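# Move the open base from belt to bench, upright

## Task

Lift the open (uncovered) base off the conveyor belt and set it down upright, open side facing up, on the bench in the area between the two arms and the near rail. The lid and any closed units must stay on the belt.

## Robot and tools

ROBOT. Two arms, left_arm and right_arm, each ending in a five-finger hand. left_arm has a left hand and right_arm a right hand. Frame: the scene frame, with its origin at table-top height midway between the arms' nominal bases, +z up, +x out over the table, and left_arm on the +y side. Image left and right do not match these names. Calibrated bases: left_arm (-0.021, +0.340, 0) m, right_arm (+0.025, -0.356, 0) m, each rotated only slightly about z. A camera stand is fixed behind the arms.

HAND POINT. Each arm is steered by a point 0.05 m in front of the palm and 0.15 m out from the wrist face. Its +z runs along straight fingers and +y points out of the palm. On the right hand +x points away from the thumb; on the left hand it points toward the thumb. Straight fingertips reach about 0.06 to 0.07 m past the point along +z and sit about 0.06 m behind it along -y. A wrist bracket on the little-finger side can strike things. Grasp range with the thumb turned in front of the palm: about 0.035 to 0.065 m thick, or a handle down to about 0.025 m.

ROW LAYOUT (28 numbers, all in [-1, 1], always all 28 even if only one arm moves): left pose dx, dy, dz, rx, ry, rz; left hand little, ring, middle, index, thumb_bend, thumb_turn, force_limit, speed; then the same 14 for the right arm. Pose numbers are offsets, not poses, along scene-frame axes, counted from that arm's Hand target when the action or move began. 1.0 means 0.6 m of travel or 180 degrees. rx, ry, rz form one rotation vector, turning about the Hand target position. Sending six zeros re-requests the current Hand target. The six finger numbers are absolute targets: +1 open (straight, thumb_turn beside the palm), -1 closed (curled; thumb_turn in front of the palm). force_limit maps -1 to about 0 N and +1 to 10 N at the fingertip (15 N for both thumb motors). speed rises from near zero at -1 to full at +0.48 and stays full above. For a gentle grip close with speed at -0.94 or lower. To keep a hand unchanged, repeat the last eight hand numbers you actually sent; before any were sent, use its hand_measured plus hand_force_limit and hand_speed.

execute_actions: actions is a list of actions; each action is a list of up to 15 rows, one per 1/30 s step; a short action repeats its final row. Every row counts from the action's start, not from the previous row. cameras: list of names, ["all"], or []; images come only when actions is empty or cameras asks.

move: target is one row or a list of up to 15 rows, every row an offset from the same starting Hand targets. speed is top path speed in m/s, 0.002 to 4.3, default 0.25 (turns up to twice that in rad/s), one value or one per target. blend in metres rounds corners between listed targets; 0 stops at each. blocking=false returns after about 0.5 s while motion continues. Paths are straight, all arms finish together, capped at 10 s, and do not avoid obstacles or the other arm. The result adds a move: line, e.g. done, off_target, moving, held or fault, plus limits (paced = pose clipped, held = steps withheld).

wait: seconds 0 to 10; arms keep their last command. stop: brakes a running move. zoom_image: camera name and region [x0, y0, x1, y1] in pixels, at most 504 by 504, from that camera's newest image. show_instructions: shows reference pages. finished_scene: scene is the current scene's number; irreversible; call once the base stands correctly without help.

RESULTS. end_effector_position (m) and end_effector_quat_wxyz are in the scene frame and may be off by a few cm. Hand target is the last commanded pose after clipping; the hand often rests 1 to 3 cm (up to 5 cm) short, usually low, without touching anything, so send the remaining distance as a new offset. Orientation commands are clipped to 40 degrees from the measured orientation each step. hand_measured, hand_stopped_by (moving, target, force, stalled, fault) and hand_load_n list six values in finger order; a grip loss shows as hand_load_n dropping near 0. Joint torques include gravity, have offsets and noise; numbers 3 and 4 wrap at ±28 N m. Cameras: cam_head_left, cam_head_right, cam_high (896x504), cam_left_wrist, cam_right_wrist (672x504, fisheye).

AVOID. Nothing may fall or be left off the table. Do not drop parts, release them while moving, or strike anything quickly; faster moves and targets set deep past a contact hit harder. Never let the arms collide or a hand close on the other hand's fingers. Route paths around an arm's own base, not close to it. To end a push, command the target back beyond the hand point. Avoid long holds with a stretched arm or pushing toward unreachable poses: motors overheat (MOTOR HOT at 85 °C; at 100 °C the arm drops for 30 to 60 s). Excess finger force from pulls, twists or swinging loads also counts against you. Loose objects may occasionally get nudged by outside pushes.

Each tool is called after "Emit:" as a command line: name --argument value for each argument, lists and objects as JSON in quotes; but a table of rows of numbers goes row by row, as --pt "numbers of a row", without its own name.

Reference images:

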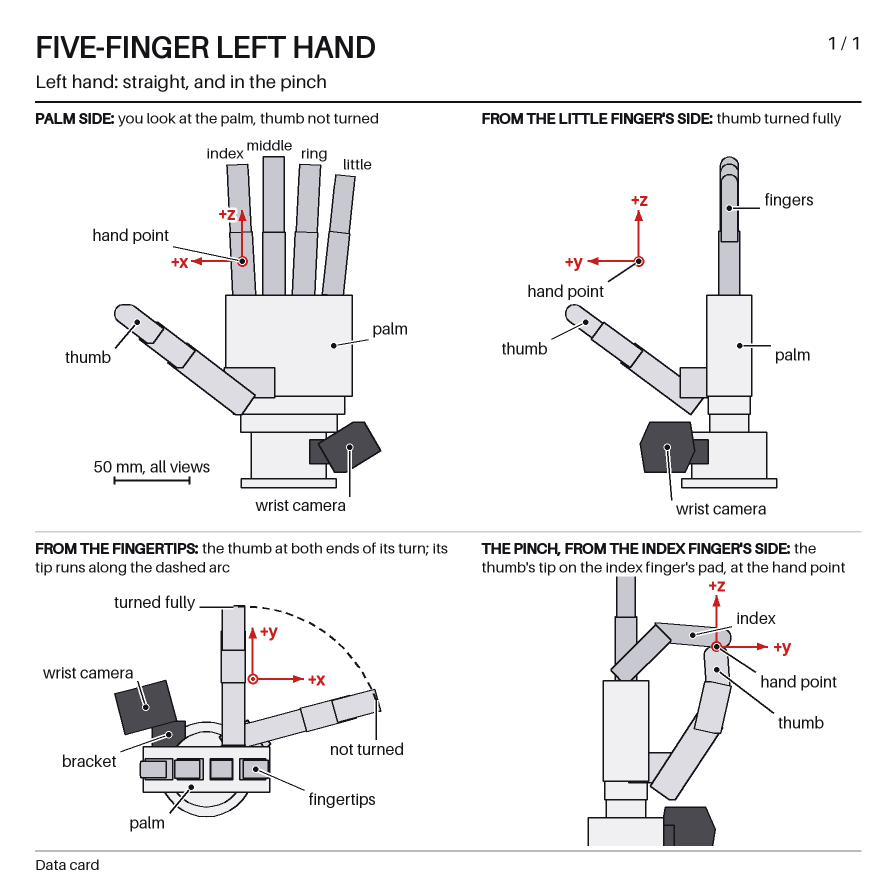

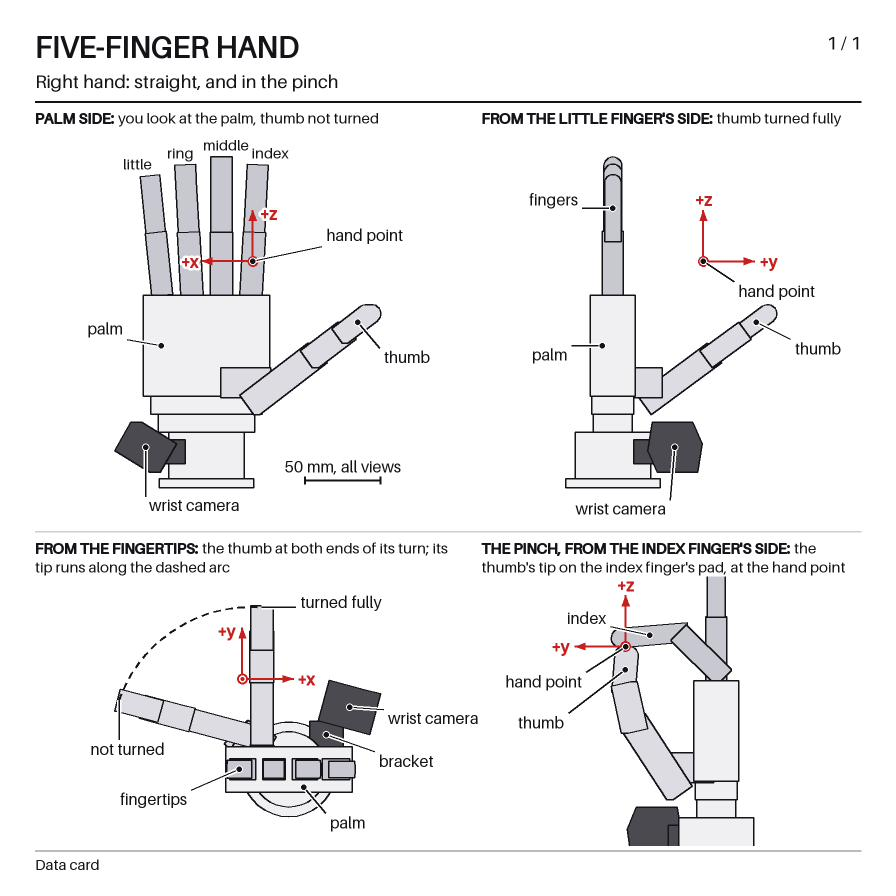

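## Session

Emit:
execute_actions --actions '[]'

Scene clock: 0.00 s.
left_arm: end_effector_position=(+0.4410, +0.5180, +0.3691) hand_measured=(+1.000, +1.000, +1.000, +1.000, +1.000, +1.000) hand_load_n=(+0.0, +0.0, +0.0, +0.0, +0.0, +0.0) hand_stopped_by=(target, target, target, target, target, target) hand_force_limit=0.00 hand_speed=-0.80 end_effector_quat_wxyz=(+0.587, -0.163, +0.719, +0.335) | right_arm: end_effector_position=(+0.0106, +0.1415, +0.2201) hand_measured=(+1.000, +1.000, +1.000, +1.000, +1.000, +1.000) hand_load_n=(+0.0, +0.0, +0.0, +0.0, +0.0, +0.0) hand_stopped_by=(target, target, target, target, target, target) hand_force_limit=0.00 hand_speed=-0.80 end_effector_quat_wxyz=(-0.172, -0.485, +0.775, +0.366)
Joint positions: left_arm=[0.031 1.13 0.878 0.134 -0.739 1.787] | right_arm=[1.213 1.401 1.026 -0.939 -0.802 1.803]
Joint velocities: within noise
Joint torques (N m): no reading
Heat: left arm: hottest elbow 35 °C; right arm: hottest shoulder 32 °C.
Hand target: left_arm +0.4420, +0.5211, +0.3954; +0.605, -0.175, +0.701, +0.334 | right_arm +0.0101, +0.1501, +0.2391; -0.158, -0.495, +0.765, +0.380

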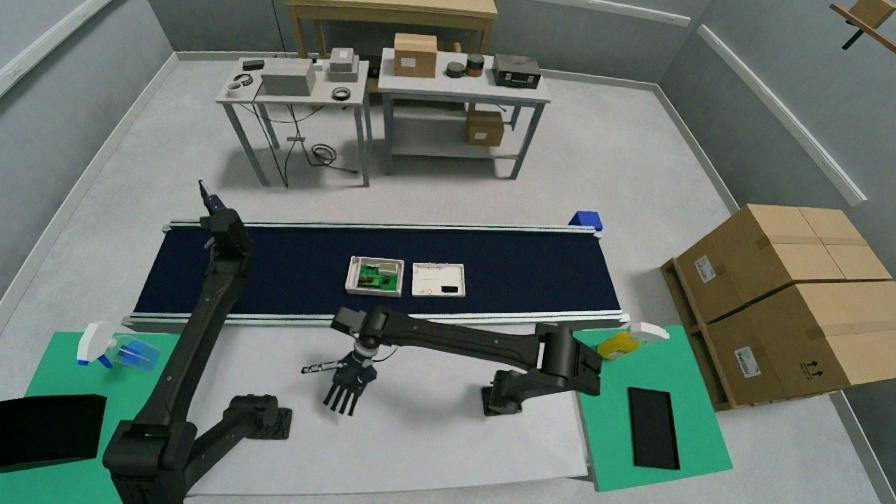

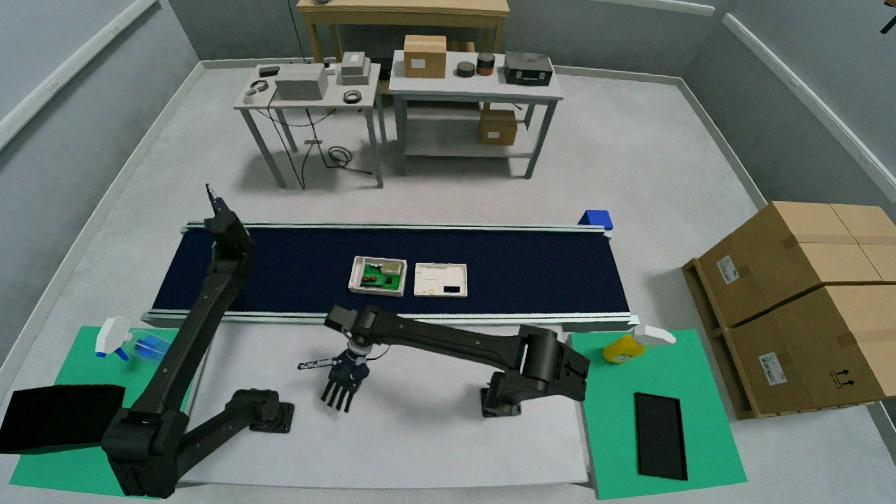

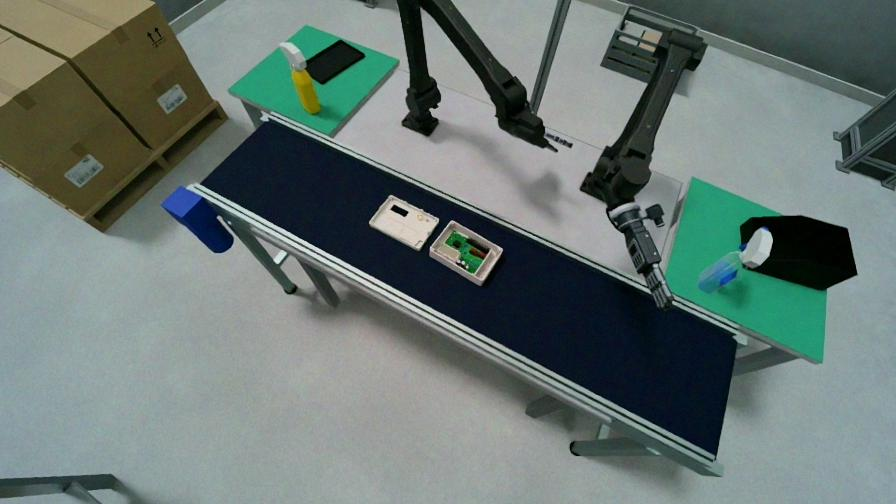

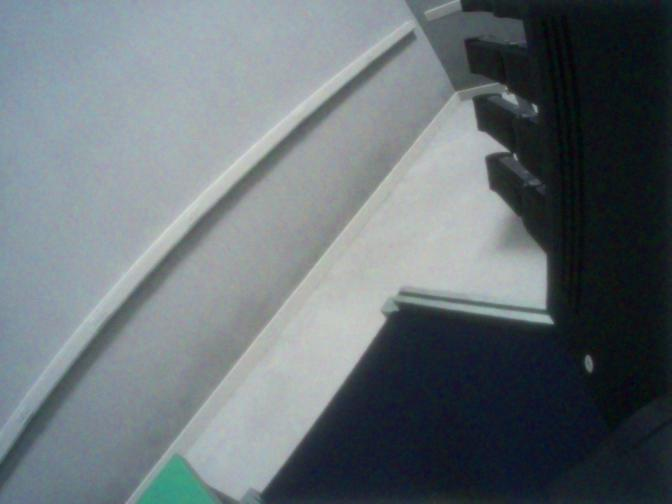

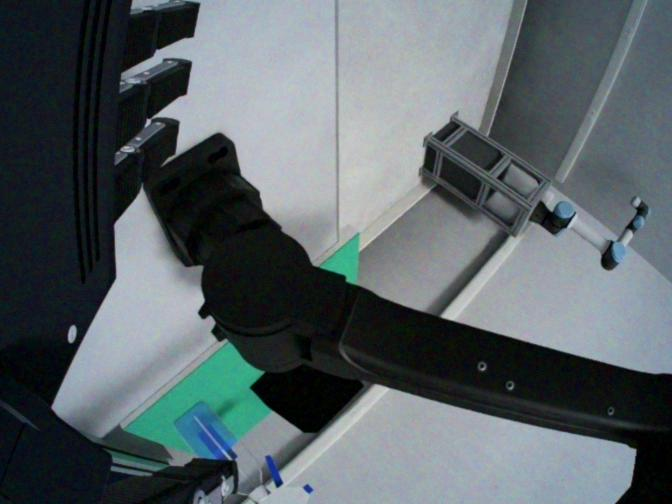

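Emit:
zoom_image --camera "cam_head_left" --region '[320, 220, 500, 340]'

Emit:
zoom_image --camera "cam_high" --region '[360, 180, 520, 300]'

Scaled by 2.800 from the camera's 896x504 image, which has a finer 1280x720 frame.

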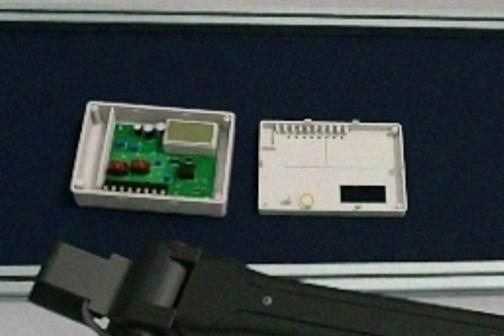

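Scaled by 3.150 from the camera's 896x504 image, which has a finer 1280x720 frame.

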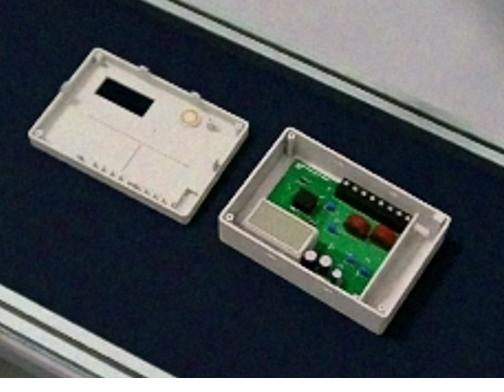

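Emit:
move --target '[0,0,0,0,0,0,1,1,1,1,1,1,0,-0.8, 0.79,-0.05,-0.05,-0.1753,-0.5007,0.0761,0.2,0.2,0.2,0.2,0.4,-1,0,0]' --cameras '["cam_right_wrist","cam_high"]'

Scene clock: 31.37 s.
left_arm: end_effector_position=(+0.4410, +0.5180, +0.3691) hand_measured=(+1.000, +1.000, +1.000, +1.000, +1.000, +1.000) hand_load_n=(+0.0, +0.0, +0.0, +0.0, +0.0, +0.0) hand_stopped_by=(target, target, target, target, target, target) hand_force_limit=0.00 hand_speed=-0.80 end_effector_quat_wxyz=(+0.587, -0.163, +0.719, +0.335) | right_arm: end_effector_position=(+0.4660, +0.1061, +0.1916) hand_measured=(+0.200, +0.200, +0.200, +0.200, +0.400, -1.000) hand_load_n=(+0.0, +0.0, +0.0, +0.0, +0.0, +0.0) hand_stopped_by=(target, target, target, target, target, target) hand_force_limit=0.00 hand_speed=0.00 end_effector_quat_wxyz=(-0.242, +0.648, -0.661, +0.292)
Joint positions: left_arm=[0.031 1.13 0.878 0.134 -0.739 1.787] | right_arm=[0.883 1.741 1.603 -0.952 0.639 0.769]
Joint torques (N m): left_arm=[0.44 -8.53 11.62 1.8 -0.01 -0.08] | right_arm=[-1.67 -16.09 10.5 2.48 0.79 -0.11]
Heat: left arm: hottest elbow 38 °C; right arm: hottest shoulder 33 °C.
Hand target: left_arm +0.4420, +0.5211, +0.3954; +0.605, -0.175, +0.701, +0.334 | right_arm +0.4841, +0.1201, +0.2091; -0.267, +0.637, -0.660, +0.295
Off the commanded pose: left_arm 0.026 m, 3 deg | right_arm 0.029 m, 3 deg.
move: off_target (left_arm, right_arm)
Images, in order (width x height): cam_high 896x504, cam_right_wrist 672x504.

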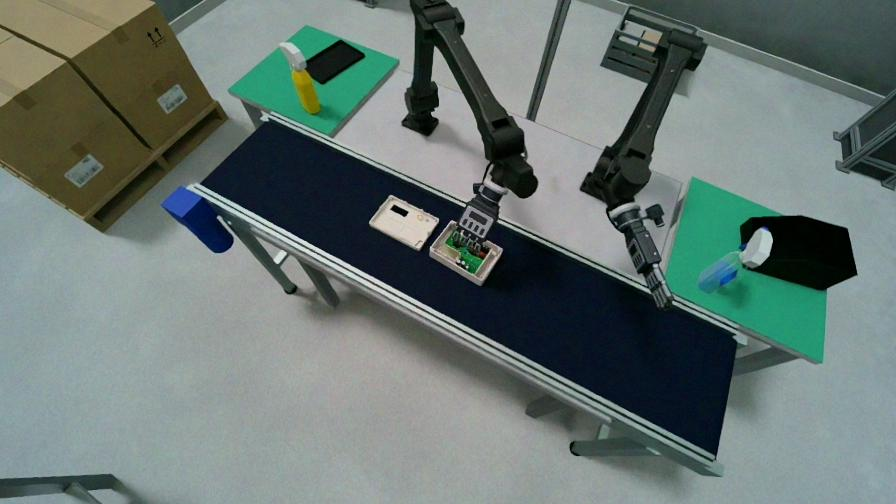

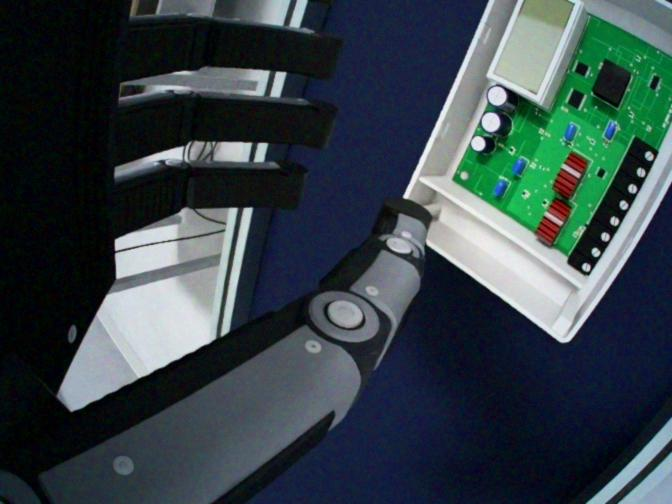

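Emit:
move --target '[0,0,0,0,0,0,1,1,1,1,1,1,0,-0.8, 0.0265,-0.0335,-0.182,0,0,0,0.2,0.2,0.2,0.2,0.4,-1,0,0]' --cameras '["cam_right_wrist"]' --speed 0.15

Scene clock: 47.07 s.
left_arm: end_effector_position=(+0.4410, +0.5180, +0.3691) hand_measured=(+1.000, +1.000, +1.000, +1.000, +1.000, +1.000) hand_load_n=(+0.0, +0.0, +0.0, +0.0, +0.0, +0.0) hand_stopped_by=(target, target, target, target, target, target) hand_force_limit=0.00 hand_speed=-0.80 end_effector_quat_wxyz=(+0.587, -0.163, +0.719, +0.335) | right_arm: end_effector_position=(+0.4908, +0.0990, +0.1009) hand_measured=(+0.200, +0.200, +0.200, +0.200, +0.400, -1.000) hand_load_n=(+0.0, +0.0, +0.0, +0.0, +0.0, +0.0) hand_stopped_by=(target, target, target, target, target, target) hand_force_limit=0.00 hand_speed=0.00 end_effector_quat_wxyz=(-0.260, +0.640, -0.661, +0.293)
Joint positions: left_arm=[0.031 1.13 0.878 0.134 -0.739 1.787] | right_arm=[0.843 1.803 1.426 -0.648 0.625 0.723]
Joint torques (N m): left_arm=[0.79 -8.59 11.6 1.8 -0.01 -0.09] | right_arm=[-1.49 -17.32 7.06 2.56 0.32 -0.13]
Heat: left arm: hottest elbow 39 °C; right arm: hottest elbow 36 °C.
Hand target: left_arm +0.4420, +0.5211, +0.3954; +0.605, -0.175, +0.701, +0.334 | right_arm +0.5000, +0.1000, +0.0999; -0.267, +0.637, -0.660, +0.295
Off the commanded pose: left_arm 0.026 m, 3 deg | right_arm 0.009 m, 1 deg.
move: off_target (left_arm)
Images, in order (width x height): cam_right_wrist 672x504.

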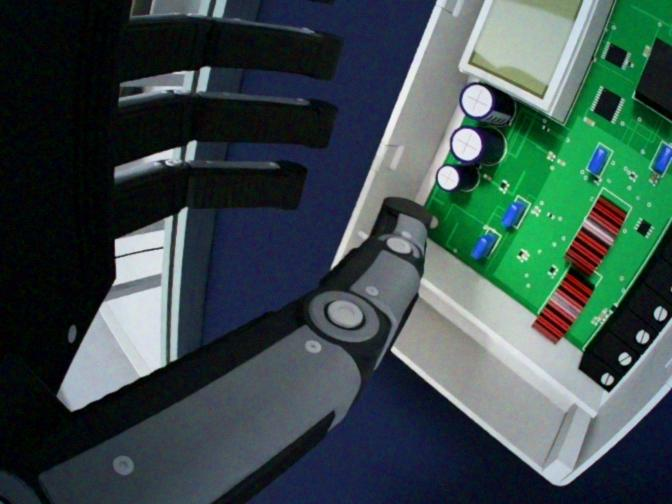

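Emit:
move --target '[0,0,0,0,0,0,1,1,1,1,1,1,0,-0.8, 0.042,0.025,-0.057,0,0,0,0.2,0.2,0.2,0.2,0.4,-1,0,0]' --cameras '["cam_right_wrist"]' --speed 0.1

Scene clock: 62.43 s.
left_arm: end_effector_position=(+0.4410, +0.5180, +0.3691) hand_measured=(+1.000, +1.000, +1.000, +1.000, +1.000, +1.000) hand_load_n=(+0.0, +0.0, +0.0, +0.0, +0.0, +0.0) hand_stopped_by=(target, target, target, target, target, target) hand_force_limit=0.00 hand_speed=-0.80 end_effector_quat_wxyz=(+0.587, -0.163, +0.719, +0.335) | right_arm: end_effector_position=(+0.5014, +0.1002, +0.0468) hand_measured=(+0.200, +0.200, +0.200, +0.200, +0.400, -1.000) hand_load_n=(+0.0, -0.5, +0.0, +0.0, +0.0, +0.0) hand_stopped_by=(target, target, target, target, target, target) hand_force_limit=0.00 hand_speed=0.00 end_effector_quat_wxyz=(-0.240, +0.649, -0.660, +0.293)
Joint positions: left_arm=[0.031 1.13 0.878 0.134 -0.739 1.787] | right_arm=[0.829 1.898 1.426 -0.588 0.614 0.707]
Joint torques (N m): left_arm=[0.67 -8.53 11.62 1.81 -0.03 -0.08] | right_arm=[-1.14 -17.14 9.96 2.26 0.43 -0.09]
Heat: left arm: hottest elbow 40 °C; right arm: hottest elbow 36 °C.
Hand target: left_arm +0.4420, +0.5211, +0.3954; +0.605, -0.175, +0.701, +0.334 | right_arm +0.5252, +0.1150, +0.0657; -0.267, +0.637, -0.660, +0.295
Off the commanded pose: left_arm 0.026 m, 3 deg | right_arm 0.034 m, 3 deg.
move: off_target (left_arm, right_arm)
Images, in order (width x height): cam_right_wrist 672x504.

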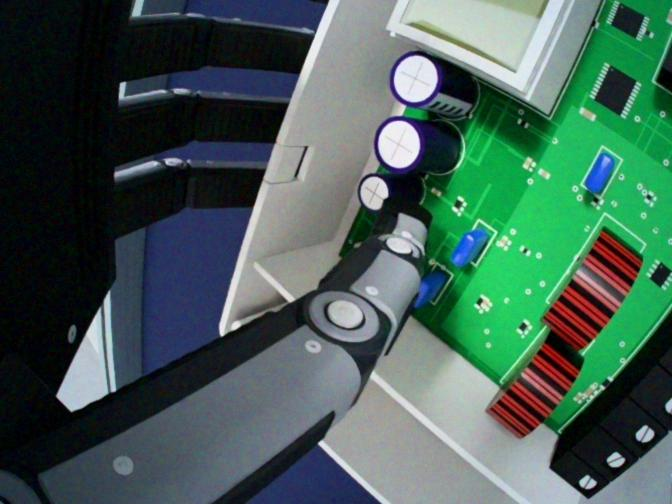

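Emit:
move --target '[0,0,0,0,0,0,1,1,1,1,1,1,0,-0.8, 0.033,0.01,0.05,0,0,0,0.2,0.2,0.2,0.2,0.4,-1,0,0]' --cameras '["cam_right_wrist"]' --speed 0.1

Scene clock: 67.70 s.
left_arm: end_effector_position=(+0.4410, +0.5180, +0.3691) hand_measured=(+1.000, +1.000, +1.000, +1.000, +1.000, +1.000) hand_load_n=(+0.0, +0.0, +0.0, +0.0, +0.0, +0.0) hand_stopped_by=(target, target, target, target, target, target) hand_force_limit=0.00 hand_speed=-0.80 end_effector_quat_wxyz=(+0.587, -0.163, +0.719, +0.335) | right_arm: end_effector_position=(+0.5273, +0.1126, +0.0817) hand_measured=(+0.200, +0.200, +0.200, +0.200, +0.400, -1.000) hand_load_n=(+0.0, +0.0, +0.0, +0.0, +0.0, +0.0) hand_stopped_by=(target, target, target, target, target, target) hand_force_limit=0.00 hand_speed=0.00 end_effector_quat_wxyz=(-0.258, +0.641, -0.661, +0.293)
Joint positions: left_arm=[0.031 1.13 0.878 0.134 -0.739 1.787] | right_arm=[0.811 1.904 1.522 -0.627 0.607 0.689]
Joint torques (N m): left_arm=[0.73 -8.53 11.64 1.78 -0.02 -0.08] | right_arm=[-1.32 -16.56 10.96 0.57 0.33 -0.08]
Heat: left arm: hottest elbow 41 °C; right arm: hottest elbow 36 °C.
Hand target: left_arm +0.4420, +0.5211, +0.3954; +0.605, -0.175, +0.701, +0.334 | right_arm +0.5450, +0.1210, +0.0957; -0.267, +0.637, -0.660, +0.295
Off the commanded pose: left_arm 0.026 m, 3 deg | right_arm 0.024 m, 1 deg.
move: off_target (left_arm, right_arm)
Images, in order (width x height): cam_right_wrist 672x504.

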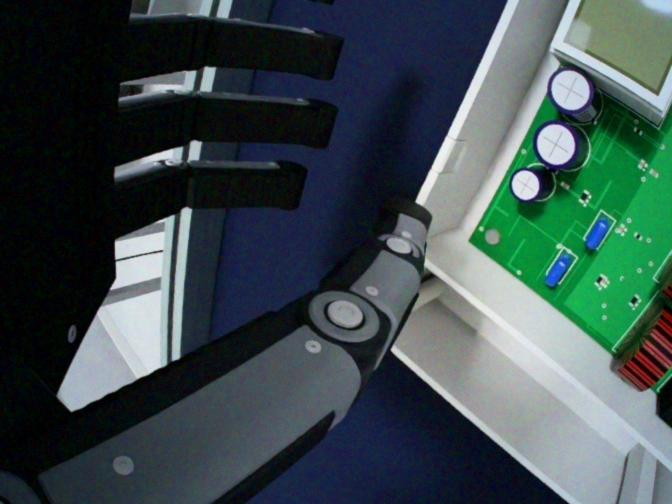

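Emit:
move --target '[0,0,0,0,0,0,1,1,1,1,1,1,0,-0.8, -0.012,-0.003,-0.045,0,0,0,0.2,0.2,0.2,0.2,0.4,-1,0,0]' --cameras '["cam_right_wrist"]' --speed 0.06

Scene clock: 74.07 s.
left_arm: end_effector_position=(+0.4410, +0.5180, +0.3691) hand_measured=(+1.000, +1.000, +1.000, +1.000, +1.000, +1.000) hand_load_n=(+0.0, +0.0, +0.0, +0.0, +0.0, +0.0) hand_stopped_by=(target, target, target, target, target, target) hand_force_limit=0.00 hand_speed=-0.80 end_effector_quat_wxyz=(+0.587, -0.163, +0.719, +0.335) | right_arm: end_effector_position=(+0.5304, +0.1160, +0.0761) hand_measured=(+0.200, +0.200, +0.200, +0.200, +0.400, -1.000) hand_load_n=(+0.0, +0.0, +0.0, +0.0, +0.0, +0.0) hand_stopped_by=(target, target, target, target, target, target) hand_force_limit=0.00 hand_speed=0.00 end_effector_quat_wxyz=(-0.263, +0.639, -0.661, +0.292)
Joint positions: left_arm=[0.031 1.13 0.878 0.134 -0.739 1.787] | right_arm=[0.811 1.916 1.522 -0.605 0.607 0.689]
Joint torques (N m): left_arm=[0.56 -8.7 11.62 1.81 -0.01 -0.09] | right_arm=[-0.21 -17.08 6.82 2.33 0.5 0.03]
Heat: left arm: hottest elbow 41 °C; right arm: hottest elbow 37 °C.
Hand target: left_arm +0.4420, +0.5211, +0.3954; +0.605, -0.175, +0.701, +0.334 | right_arm +0.5378, +0.1192, +0.0687; -0.267, +0.637, -0.660, +0.295
Off the commanded pose: left_arm 0.026 m, 3 deg | right_arm 0.011 m, 1 deg.
move: off_target (left_arm, right_arm)
Images, in order (width x height): cam_right_wrist 672x504.

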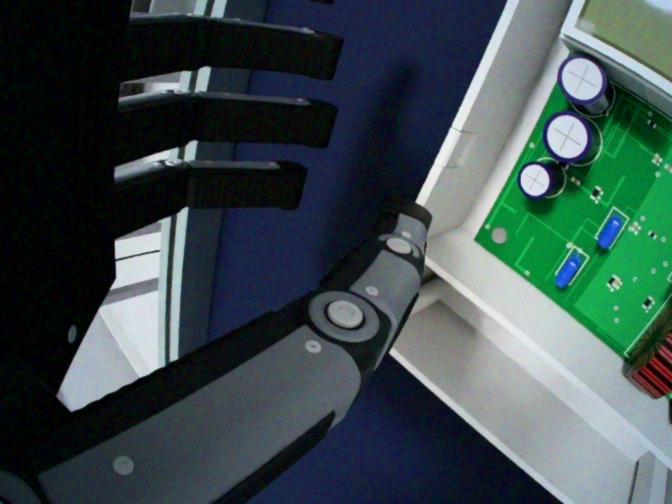

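Emit:
move --target '[0,0,0,0,0,0,1,1,1,1,1,1,0,-0.8, -0.02,-0.006,-0.035,0,0,0,0.2,0.2,0.2,0.2,0.4,-1,0,0]' --cameras '["cam_right_wrist"]' --speed 0.06

Scene clock: 77.37 s.
left_arm: end_effector_position=(+0.4410, +0.5180, +0.3691) hand_measured=(+1.000, +1.000, +1.000, +1.000, +1.000, +1.000) hand_load_n=(+0.0, +0.0, +0.0, +0.0, +0.0, +0.0) hand_stopped_by=(target, target, target, target, target, target) hand_force_limit=0.00 hand_speed=-0.80 end_effector_quat_wxyz=(+0.587, -0.163, +0.719, +0.335) | right_arm: end_effector_position=(+0.5235, +0.1084, +0.0552) hand_measured=(+0.200, +0.200, +0.200, +0.200, +0.400, -1.000) hand_load_n=(+0.0, +0.0, +0.0, +0.0, +0.0, +0.0) hand_stopped_by=(target, target, target, target, target, target) hand_force_limit=0.00 hand_speed=0.00 end_effector_quat_wxyz=(-0.260, +0.640, -0.661, +0.292)
Joint positions: left_arm=[0.031 1.13 0.878 0.134 -0.739 1.787] | right_arm=[0.811 1.916 1.463 -0.551 0.607 0.689]
Joint torques (N m): left_arm=[0.56 -8.64 11.62 1.74 -0.02 -0.08] | right_arm=[-0.38 -16.44 6.49 2.48 0.76 0.2]
Heat: left arm: hottest elbow 41 °C; right arm: hottest elbow 37 °C.
Hand target: left_arm +0.4420, +0.5211, +0.3954; +0.605, -0.175, +0.701, +0.334 | right_arm +0.5258, +0.1156, +0.0477; -0.267, +0.637, -0.660, +0.295
Off the commanded pose: left_arm 0.026 m, 3 deg | right_arm 0.011 m, 1 deg.
move: off_target (left_arm, right_arm)
Images, in order (width x height): cam_right_wrist 672x504.

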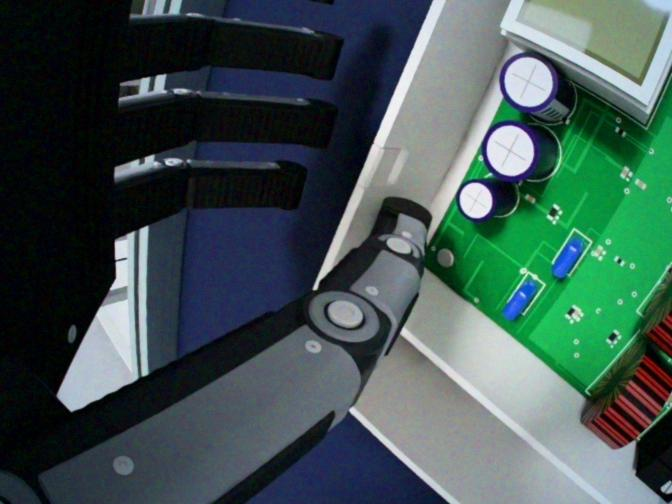

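Emit:
move --target '[0,0,0,0,0,0,1,1,1,1,1,1,0,-0.8, 0.007,0,-0.022,0,0,0,0.2,0.2,0.2,0.2,0.4,-1,0,0]' --cameras '["cam_right_wrist"]' --speed 0.06

Scene clock: 80.87 s.
left_arm: end_effector_position=(+0.4410, +0.5180, +0.3691) hand_measured=(+1.000, +1.000, +1.000, +1.000, +1.000, +1.000) hand_load_n=(+0.0, +0.0, +0.0, +0.0, +0.0, +0.0) hand_stopped_by=(target, target, target, target, target, target) hand_force_limit=0.00 hand_speed=-0.80 end_effector_quat_wxyz=(+0.587, -0.163, +0.719, +0.335) | right_arm: end_effector_position=(+0.5271, +0.1123, +0.0446) hand_measured=(+0.200, +0.200, +0.200, +0.200, +0.400, -1.000) hand_load_n=(+0.0, +0.0, +0.0, +0.0, +0.0, +0.0) hand_stopped_by=(target, target, target, target, target, target) hand_force_limit=0.00 hand_speed=0.00 end_effector_quat_wxyz=(-0.264, +0.638, -0.661, +0.292)
Joint positions: left_arm=[0.031 1.13 0.878 0.134 -0.739 1.787] | right_arm=[0.811 1.938 1.463 -0.522 0.607 0.689]
Joint torques (N m): left_arm=[0.56 -8.53 11.59 1.81 -0.02 -0.1] | right_arm=[-0.21 -17.2 6.26 2.5 0.66 0.03]
Heat: left arm: hottest elbow 41 °C; right arm: hottest elbow 37 °C.
Hand target: left_arm +0.4420, +0.5211, +0.3954; +0.605, -0.175, +0.701, +0.334 | right_arm +0.5300, +0.1156, +0.0345; -0.267, +0.637, -0.660, +0.295
Off the commanded pose: left_arm 0.026 m, 3 deg | right_arm 0.011 m, 1 deg.
move: off_target (left_arm, right_arm)
Images, in order (width x height): cam_right_wrist 672x504.

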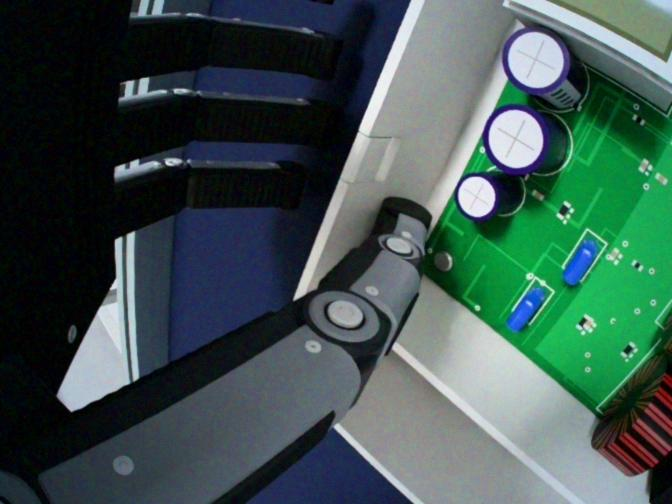

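Emit:
move --target '[0,0,0,0,0,0,1,1,1,1,1,1,0,-0.8, 0,0,0,0,0,0,-0.4,-0.45,-0.45,-0.45,0.4,-1,-0.7,-0.9]' --cameras '["cam_right_wrist"]'

Scene clock: 86.80 s.
left_arm: end_effector_position=(+0.4410, +0.5180, +0.3691) hand_measured=(+1.000, +1.000, +1.000, +1.000, +1.000, +1.000) hand_load_n=(+0.0, +0.0, +0.0, +0.0, +0.0, +0.0) hand_stopped_by=(target, target, target, target, target, target) hand_force_limit=0.00 hand_speed=-0.80 end_effector_quat_wxyz=(+0.587, -0.163, +0.719, +0.335) | right_arm: end_effector_position=(+0.5271, +0.1123, +0.0446) hand_measured=(-0.400, -0.432, -0.320, -0.376, +0.400, -1.000) hand_load_n=(+0.0, +2.0, +1.0, +1.0, +2.0, +0.5) hand_stopped_by=(target, force, force, force, target, target) hand_force_limit=-0.70 hand_speed=-0.90 end_effector_quat_wxyz=(-0.264, +0.638, -0.661, +0.292)
Joint positions: left_arm=[0.031 1.13 0.878 0.134 -0.739 1.787] | right_arm=[0.811 1.938 1.463 -0.522 0.607 0.689]
Joint torques (N m): left_arm=[0.85 -8.64 11.62 1.81 -0.01 -0.08] | right_arm=[-0.5 -17.9 6.15 2.58 0.69 0.02]
Heat: left arm: hottest elbow 42 °C; right arm: hottest elbow 36 °C.
Hand target: left_arm +0.4420, +0.5211, +0.3954; +0.605, -0.175, +0.701, +0.334 | right_arm +0.5300, +0.1156, +0.0345; -0.267, +0.637, -0.660, +0.295
Off the commanded pose: left_arm 0.026 m, 3 deg | right_arm 0.011 m, 1 deg.
move: off_target (left_arm, right_arm)
Images, in order (width x height): cam_right_wrist 672x504.

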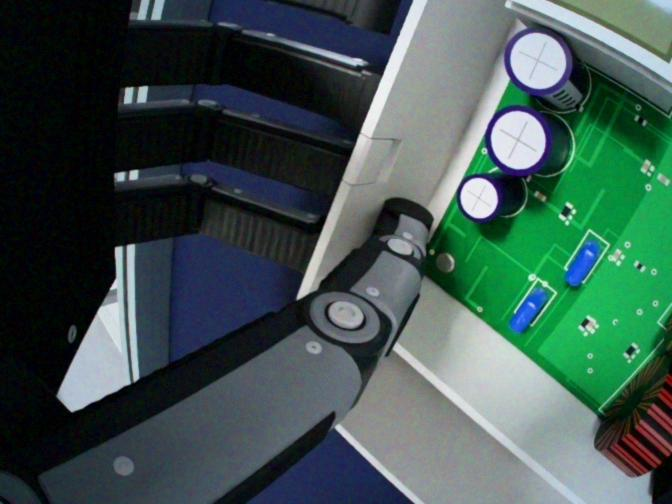

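Emit:
move --target '[0,0,0,0,0,0,1,1,1,1,1,1,0,-0.8, 0,0,0,0,0,0,-0.4,-0.8,-0.8,-0.8,0.0,-1,0.1,-0.92]' --cameras '[]'

Emit:
move --target '[0,0,0,0,0,0,1,1,1,1,1,1,0,-0.8, 0,0,0.09,0,0,0,-0.4,-0.8,-0.8,-0.8,0.0,-1,0.1,-0.92]' --cameras '["cam_right_wrist","cam_high"]' --speed 0.06

Scene clock: 90.90 s.
left_arm: end_effector_position=(+0.4410, +0.5180, +0.3691) hand_measured=(+1.000, +1.000, +1.000, +1.000, +1.000, +1.000) hand_load_n=(+0.0, +0.0, +0.0, +0.0, +0.0, +0.0) hand_stopped_by=(target, target, target, target, target, target) hand_force_limit=0.00 hand_speed=-0.80 end_effector_quat_wxyz=(+0.587, -0.163, +0.719, +0.335) | right_arm: end_effector_position=(+0.5278, +0.1115, +0.0446) hand_measured=(-0.400, -0.460, -0.346, -0.410, +0.394, -1.000) hand_load_n=(+0.0, +4.5, +4.5, +5.5, +10.0, +1.5) hand_stopped_by=(target, force, force, force, force, target) hand_force_limit=0.10 hand_speed=-0.92 end_effector_quat_wxyz=(-0.264, +0.638, -0.662, +0.292)
Joint positions: left_arm=[0.031 1.13 0.878 0.134 -0.739 1.787] | right_arm=[0.809 1.938 1.463 -0.522 0.607 0.689]
Joint torques (N m): left_arm=[0.56 -8.53 11.64 1.81 -0.01 -0.09] | right_arm=[0.15 -17.55 6.12 2.52 0.66 0.03]
Heat: left arm: hottest elbow 42 °C; right arm: hottest elbow 36 °C.
Hand target: left_arm +0.4420, +0.5211, +0.3954; +0.605, -0.175, +0.701, +0.334 | right_arm +0.5300, +0.1156, +0.0345; -0.267, +0.637, -0.660, +0.295
Off the commanded pose: left_arm 0.026 m, 3 deg | right_arm 0.011 m, 1 deg.
move: off_target (left_arm, right_arm)
No camera images: "cameras" was empty.

Scene clock: 92.37 s.
left_arm: end_effector_position=(+0.4410, +0.5180, +0.3691) hand_measured=(+1.000, +1.000, +1.000, +1.000, +1.000, +1.000) hand_load_n=(+0.0, +0.0, +0.0, +0.0, +0.0, +0.0) hand_stopped_by=(target, target, target, target, target, target) hand_force_limit=0.00 hand_speed=-0.80 end_effector_quat_wxyz=(+0.587, -0.163, +0.719, +0.335) | right_arm: end_effector_position=(+0.5164, +0.0990, +0.0432) hand_measured=(-0.400, -0.460, -0.346, -0.412, +0.396, -1.000) hand_load_n=(+0.5, +3.5, +5.0, +1.0, +10.5, +2.0) hand_stopped_by=(target, force, force, force, force, target) hand_force_limit=0.10 hand_speed=-0.92 end_effector_quat_wxyz=(-0.235, +0.649, -0.661, +0.294)
Joint positions: left_arm=[0.031 1.13 0.878 0.134 -0.739 1.787] | right_arm=[0.809 1.927 1.463 -0.596 0.607 0.691]
Joint torques (N m): left_arm=[0.62 -8.41 11.6 1.8 -0.01 -0.09] | right_arm=[-0.91 -21.01 9.99 0.28 0.66 0.03]
Heat: left arm: hottest elbow 42 °C; right arm: hottest elbow 36 °C.
Hand target: left_arm +0.4420, +0.5211, +0.3954; +0.605, -0.175, +0.701, +0.334 | right_arm +0.5300, +0.1156, +0.0885; -0.267, +0.637, -0.660, +0.295
Off the commanded pose: left_arm 0.026 m, 3 deg | right_arm 0.050 m, 4 deg.
move: off_target (left_arm, right_arm)
Images, in order (width x height): cam_high 896x504, cam_right_wrist 672x504.

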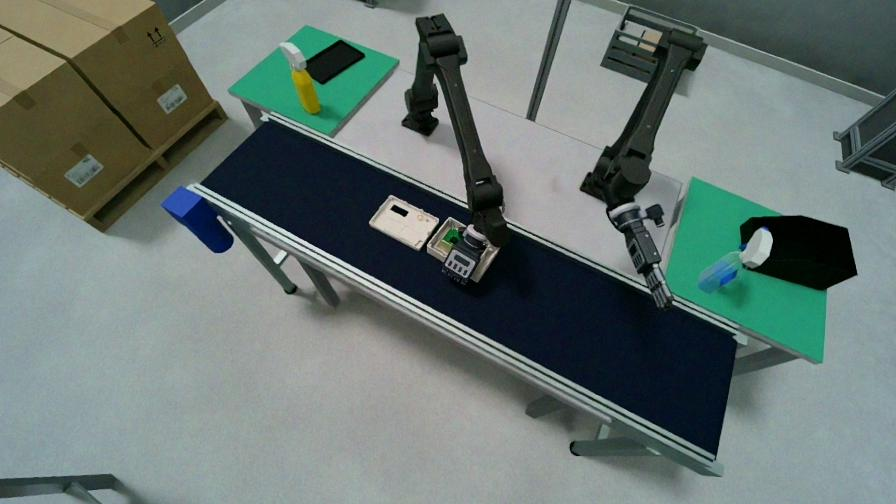

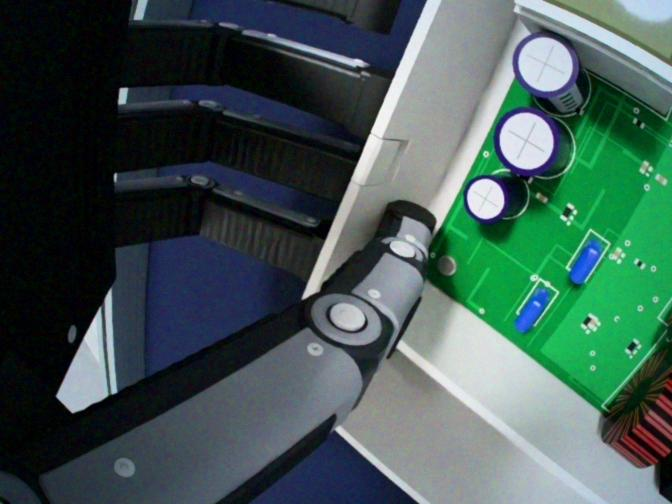

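Emit:
move --pt "0 0 0 0 0 0 1 1 1 1 1 1 0 -0.8 -0.01 0 0.05 0 0 0 -0.42 -0.82 -0.82 -0.82 0.0 -1 0.15 -0.92" --cameras '["cam_right_wrist"]' --speed 0.06

Scene clock: 96.60 s.
left_arm: end_effector_position=(+0.4410, +0.5180, +0.3691) hand_measured=(+1.000, +1.000, +1.000, +1.000, +1.000, +1.000) hand_load_n=(+0.0, +0.0, +0.0, +0.0, +0.0, +0.0) hand_stopped_by=(target, target, target, target, target, target) hand_force_limit=0.00 hand_speed=-0.80 end_effector_quat_wxyz=(+0.587, -0.163, +0.719, +0.335) | right_arm: end_effector_position=(+0.5070, +0.0886, +0.0558) hand_measured=(-0.420, -0.472, -0.350, -0.432, +0.396, -1.000) hand_load_n=(+0.0, +0.0, +5.5, +1.0, +11.5, +2.5) hand_stopped_by=(target, force, force, force, force, target) hand_force_limit=0.15 hand_speed=-0.92 end_effector_quat_wxyz=(-0.216, +0.657, -0.659, +0.295)
Joint positions: left_arm=[0.031 1.13 0.878 0.134 -0.739 1.787] | right_arm=[0.809 1.899 1.469 -0.671 0.607 0.691]
Joint torques (N m): left_arm=[0.73 -8.41 11.62 1.8 -0.03 -0.07] | right_arm=[0.26 -22.42 11.69 0.73 0.81 0.13]
Heat: left arm: hottest elbow 42 °C; right arm: hottest elbow 36 °C.
Hand target: left_arm +0.4420, +0.5211, +0.3954; +0.605, -0.175, +0.701, +0.334 | right_arm +0.5240, +0.1156, +0.1185; -0.267, +0.637, -0.660, +0.295
Off the commanded pose: left_arm 0.026 m, 3 deg | right_arm 0.070 m, 6 deg.
move: off_target (left_arm, right_arm)
Images, in order (width x height): cam_right_wrist 672x504.

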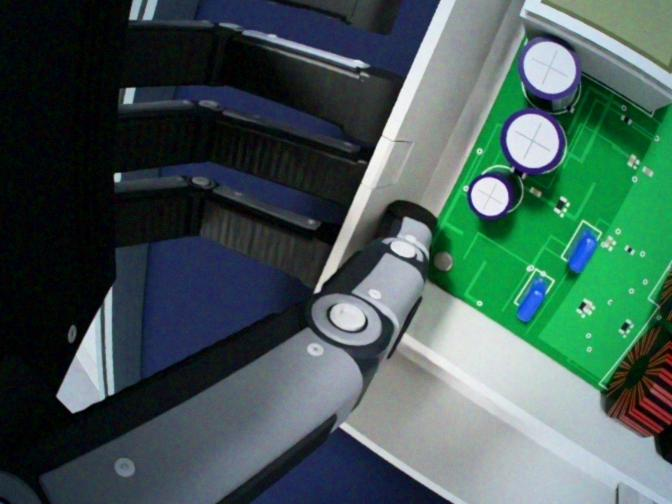

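Emit:
move --target '[0,0,0,0,0,0,1,1,1,1,1,1,0,-0.8, 0,0,0,0,0,0,-0.42,-0.84,-0.84,-0.84,0.0,-1,0.2,-0.92]' --cameras '[]' --speed 0.06

Emit:
move --target '[0,0,0,0,0,0,1,1,1,1,1,1,0,-0.8, -0.01,0.01,0.12,0,0,0,-0.42,-0.84,-0.84,-0.84,0.0,-1,0.2,-0.92]' --cameras '["cam_right_wrist","cam_high"]' --speed 0.06

Scene clock: 101.60 s.
left_arm: end_effector_position=(+0.4410, +0.5180, +0.3691) hand_measured=(+1.000, +1.000, +1.000, +1.000, +1.000, +1.000) hand_load_n=(+0.0, +0.0, +0.0, +0.0, +0.0, +0.0) hand_stopped_by=(target, target, target, target, target, target) hand_force_limit=0.00 hand_speed=-0.80 end_effector_quat_wxyz=(+0.587, -0.163, +0.719, +0.335) | right_arm: end_effector_position=(+0.5072, +0.0888, +0.0578) hand_measured=(-0.420, -0.516, -0.356, -0.472, +0.396, -1.000) hand_load_n=(+0.0, +5.5, +3.0, +6.5, +14.5, +2.0) hand_stopped_by=(target, force, force, force, force, target) hand_force_limit=0.20 hand_speed=-0.92 end_effector_quat_wxyz=(-0.217, +0.656, -0.660, +0.295)
Joint positions: left_arm=[0.031 1.13 0.878 0.134 -0.739 1.787] | right_arm=[0.809 1.896 1.469 -0.671 0.607 0.692]
Joint torques (N m): left_arm=[0.67 -8.47 11.6 1.76 0 -0.08] | right_arm=[-0.26 -21.3 11.51 0.77 0.8 0.09]
Heat: left arm: hottest elbow 42 °C; right arm: hottest elbow 37 °C.
Hand target: left_arm +0.4420, +0.5211, +0.3954; +0.605, -0.175, +0.701, +0.334 | right_arm +0.5240, +0.1156, +0.1185; -0.267, +0.637, -0.660, +0.295
Off the commanded pose: left_arm 0.026 m, 3 deg | right_arm 0.068 m, 6 deg.
move: off_target (left_arm, right_arm)
No camera images: "cameras" was empty.

Scene clock: 103.50 s.
left_arm: end_effector_position=(+0.4410, +0.5180, +0.3691) hand_measured=(+1.000, +1.000, +1.000, +1.000, +1.000, +1.000) hand_load_n=(+0.0, +0.0, +0.0, +0.0, +0.0, +0.0) hand_stopped_by=(target, target, target, target, target, target) hand_force_limit=0.00 hand_speed=-0.80 end_effector_quat_wxyz=(+0.587, -0.163, +0.719, +0.335) | right_arm: end_effector_position=(+0.5054, +0.0970, +0.1173) hand_measured=(-0.420, -0.516, -0.356, -0.474, +0.398, -1.000) hand_load_n=(+0.0, +0.0, +6.5, -0.5, +17.5, +1.0) hand_stopped_by=(target, force, force, force, force, target) hand_force_limit=0.20 hand_speed=-0.92 end_effector_quat_wxyz=(-0.209, +0.659, -0.660, +0.294)
Joint positions: left_arm=[0.031 1.13 0.878 0.134 -0.739 1.787] | right_arm=[0.82 1.866 1.595 -0.854 0.61 0.707]
Joint torques (N m): left_arm=[0.67 -8.7 11.6 1.76 -0.01 -0.09] | right_arm=[0.62 -21.89 12.59 0.42 0.99 -0.01]
Heat: left arm: hottest elbow 42 °C; right arm: hottest elbow 37 °C.
Hand target: left_arm +0.4420, +0.5211, +0.3954; +0.605, -0.175, +0.701, +0.334 | right_arm +0.5180, +0.1216, +0.1905; -0.267, +0.637, -0.660, +0.295
Off the commanded pose: left_arm 0.026 m, 3 deg | right_arm 0.078 m, 7 deg.
move: off_target (left_arm, right_arm)
Images, in order (width x height): cam_high 896x504, cam_right_wrist 672x504.

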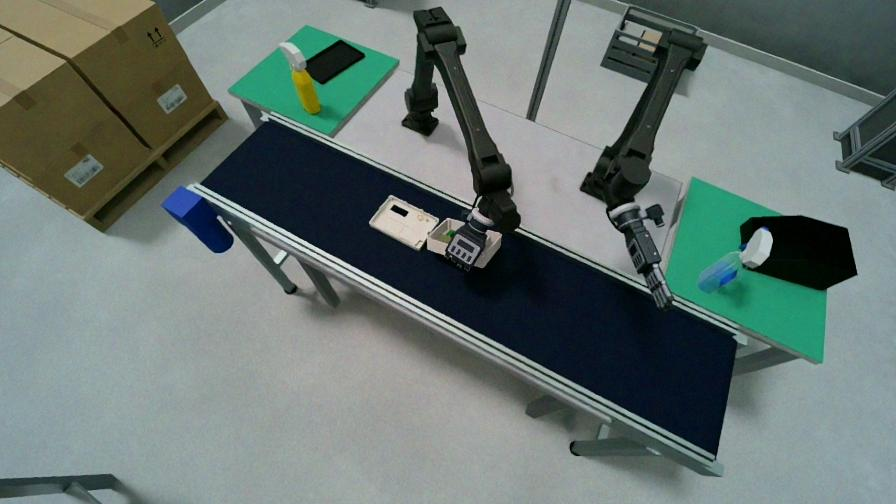

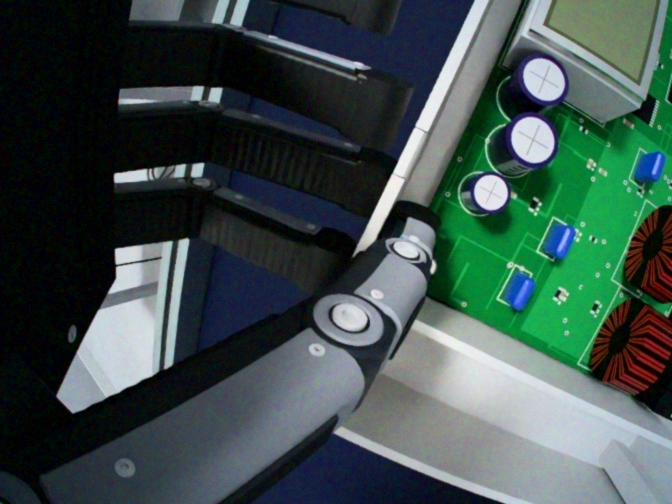

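Emit:
move --pt "0 0 0 0 0 0 1 1 1 1 1 1 0 -0.8 0 0 0.09 0 0 0 -0.42 -0.84 -0.84 -0.84 0.0 -1 0.2 -0.92" --pt "0 0 0 0 0 0 1 1 1 1 1 1 0 -0.8 -0.36 -0.02 0.09 0 0 0 -0.42 -0.84 -0.84 -0.84 0.0 -1 0.2 -0.92" --cameras '["cam_right_wrist","cam_high"]' --speed 0.1 --blend 0.02

Scene clock: 110.97 s.
left_arm: end_effector_position=(+0.4410, +0.5180, +0.3691) hand_measured=(+1.000, +1.000, +1.000, +1.000, +1.000, +1.000) hand_load_n=(+0.0, +0.0, +0.0, +0.0, +0.0, +0.0) hand_stopped_by=(target, target, target, target, target, target) hand_force_limit=0.00 hand_speed=-0.80 end_effector_quat_wxyz=(+0.587, -0.163, +0.719, +0.335) | right_arm: end_effector_position=(+0.2995, +0.1159, +0.2151) hand_measured=(-0.420, -0.516, -0.356, -0.474, +0.398, -1.000) hand_load_n=(+0.0, +0.0, +6.5, -0.5, +17.0, +1.0) hand_stopped_by=(target, force, force, force, force, target) hand_force_limit=0.20 hand_speed=-0.92 end_effector_quat_wxyz=(-0.247, +0.649, -0.655, +0.297)
Joint positions: left_arm=[0.031 1.13 0.878 0.134 -0.739 1.787] | right_arm=[1.171 1.573 1.463 -1.193 0.755 1.1]
Joint torques (N m): left_arm=[0.56 -8.53 11.59 1.77 -0.02 -0.08] | right_arm=[-0.62 -18.14 7.45 0.02 1.16 0.11]
Heat: left arm: hottest elbow 42 °C; right arm: hottest elbow 38 °C.
Hand target: left_arm +0.4420, +0.5211, +0.3954; +0.605, -0.175, +0.701, +0.334 | right_arm +0.3020, +0.1096, +0.2445; -0.267, +0.637, -0.660, +0.295
Off the commanded pose: left_arm 0.026 m, 3 deg | right_arm 0.030 m, 3 deg.
move: off_target (left_arm, right_arm)
Images, in order (width x height): cam_high 896x504, cam_right_wrist 672x504.

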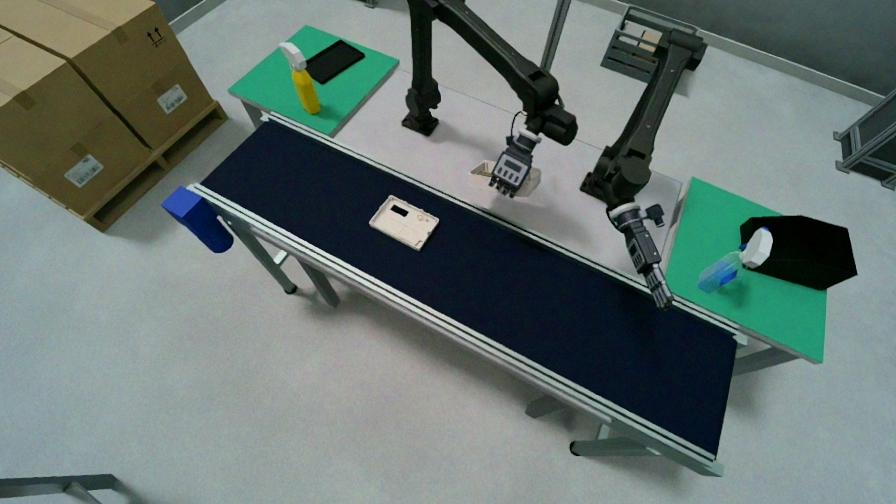

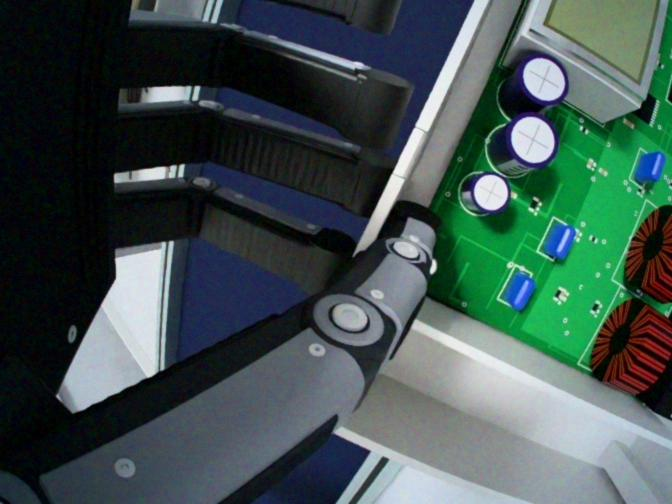

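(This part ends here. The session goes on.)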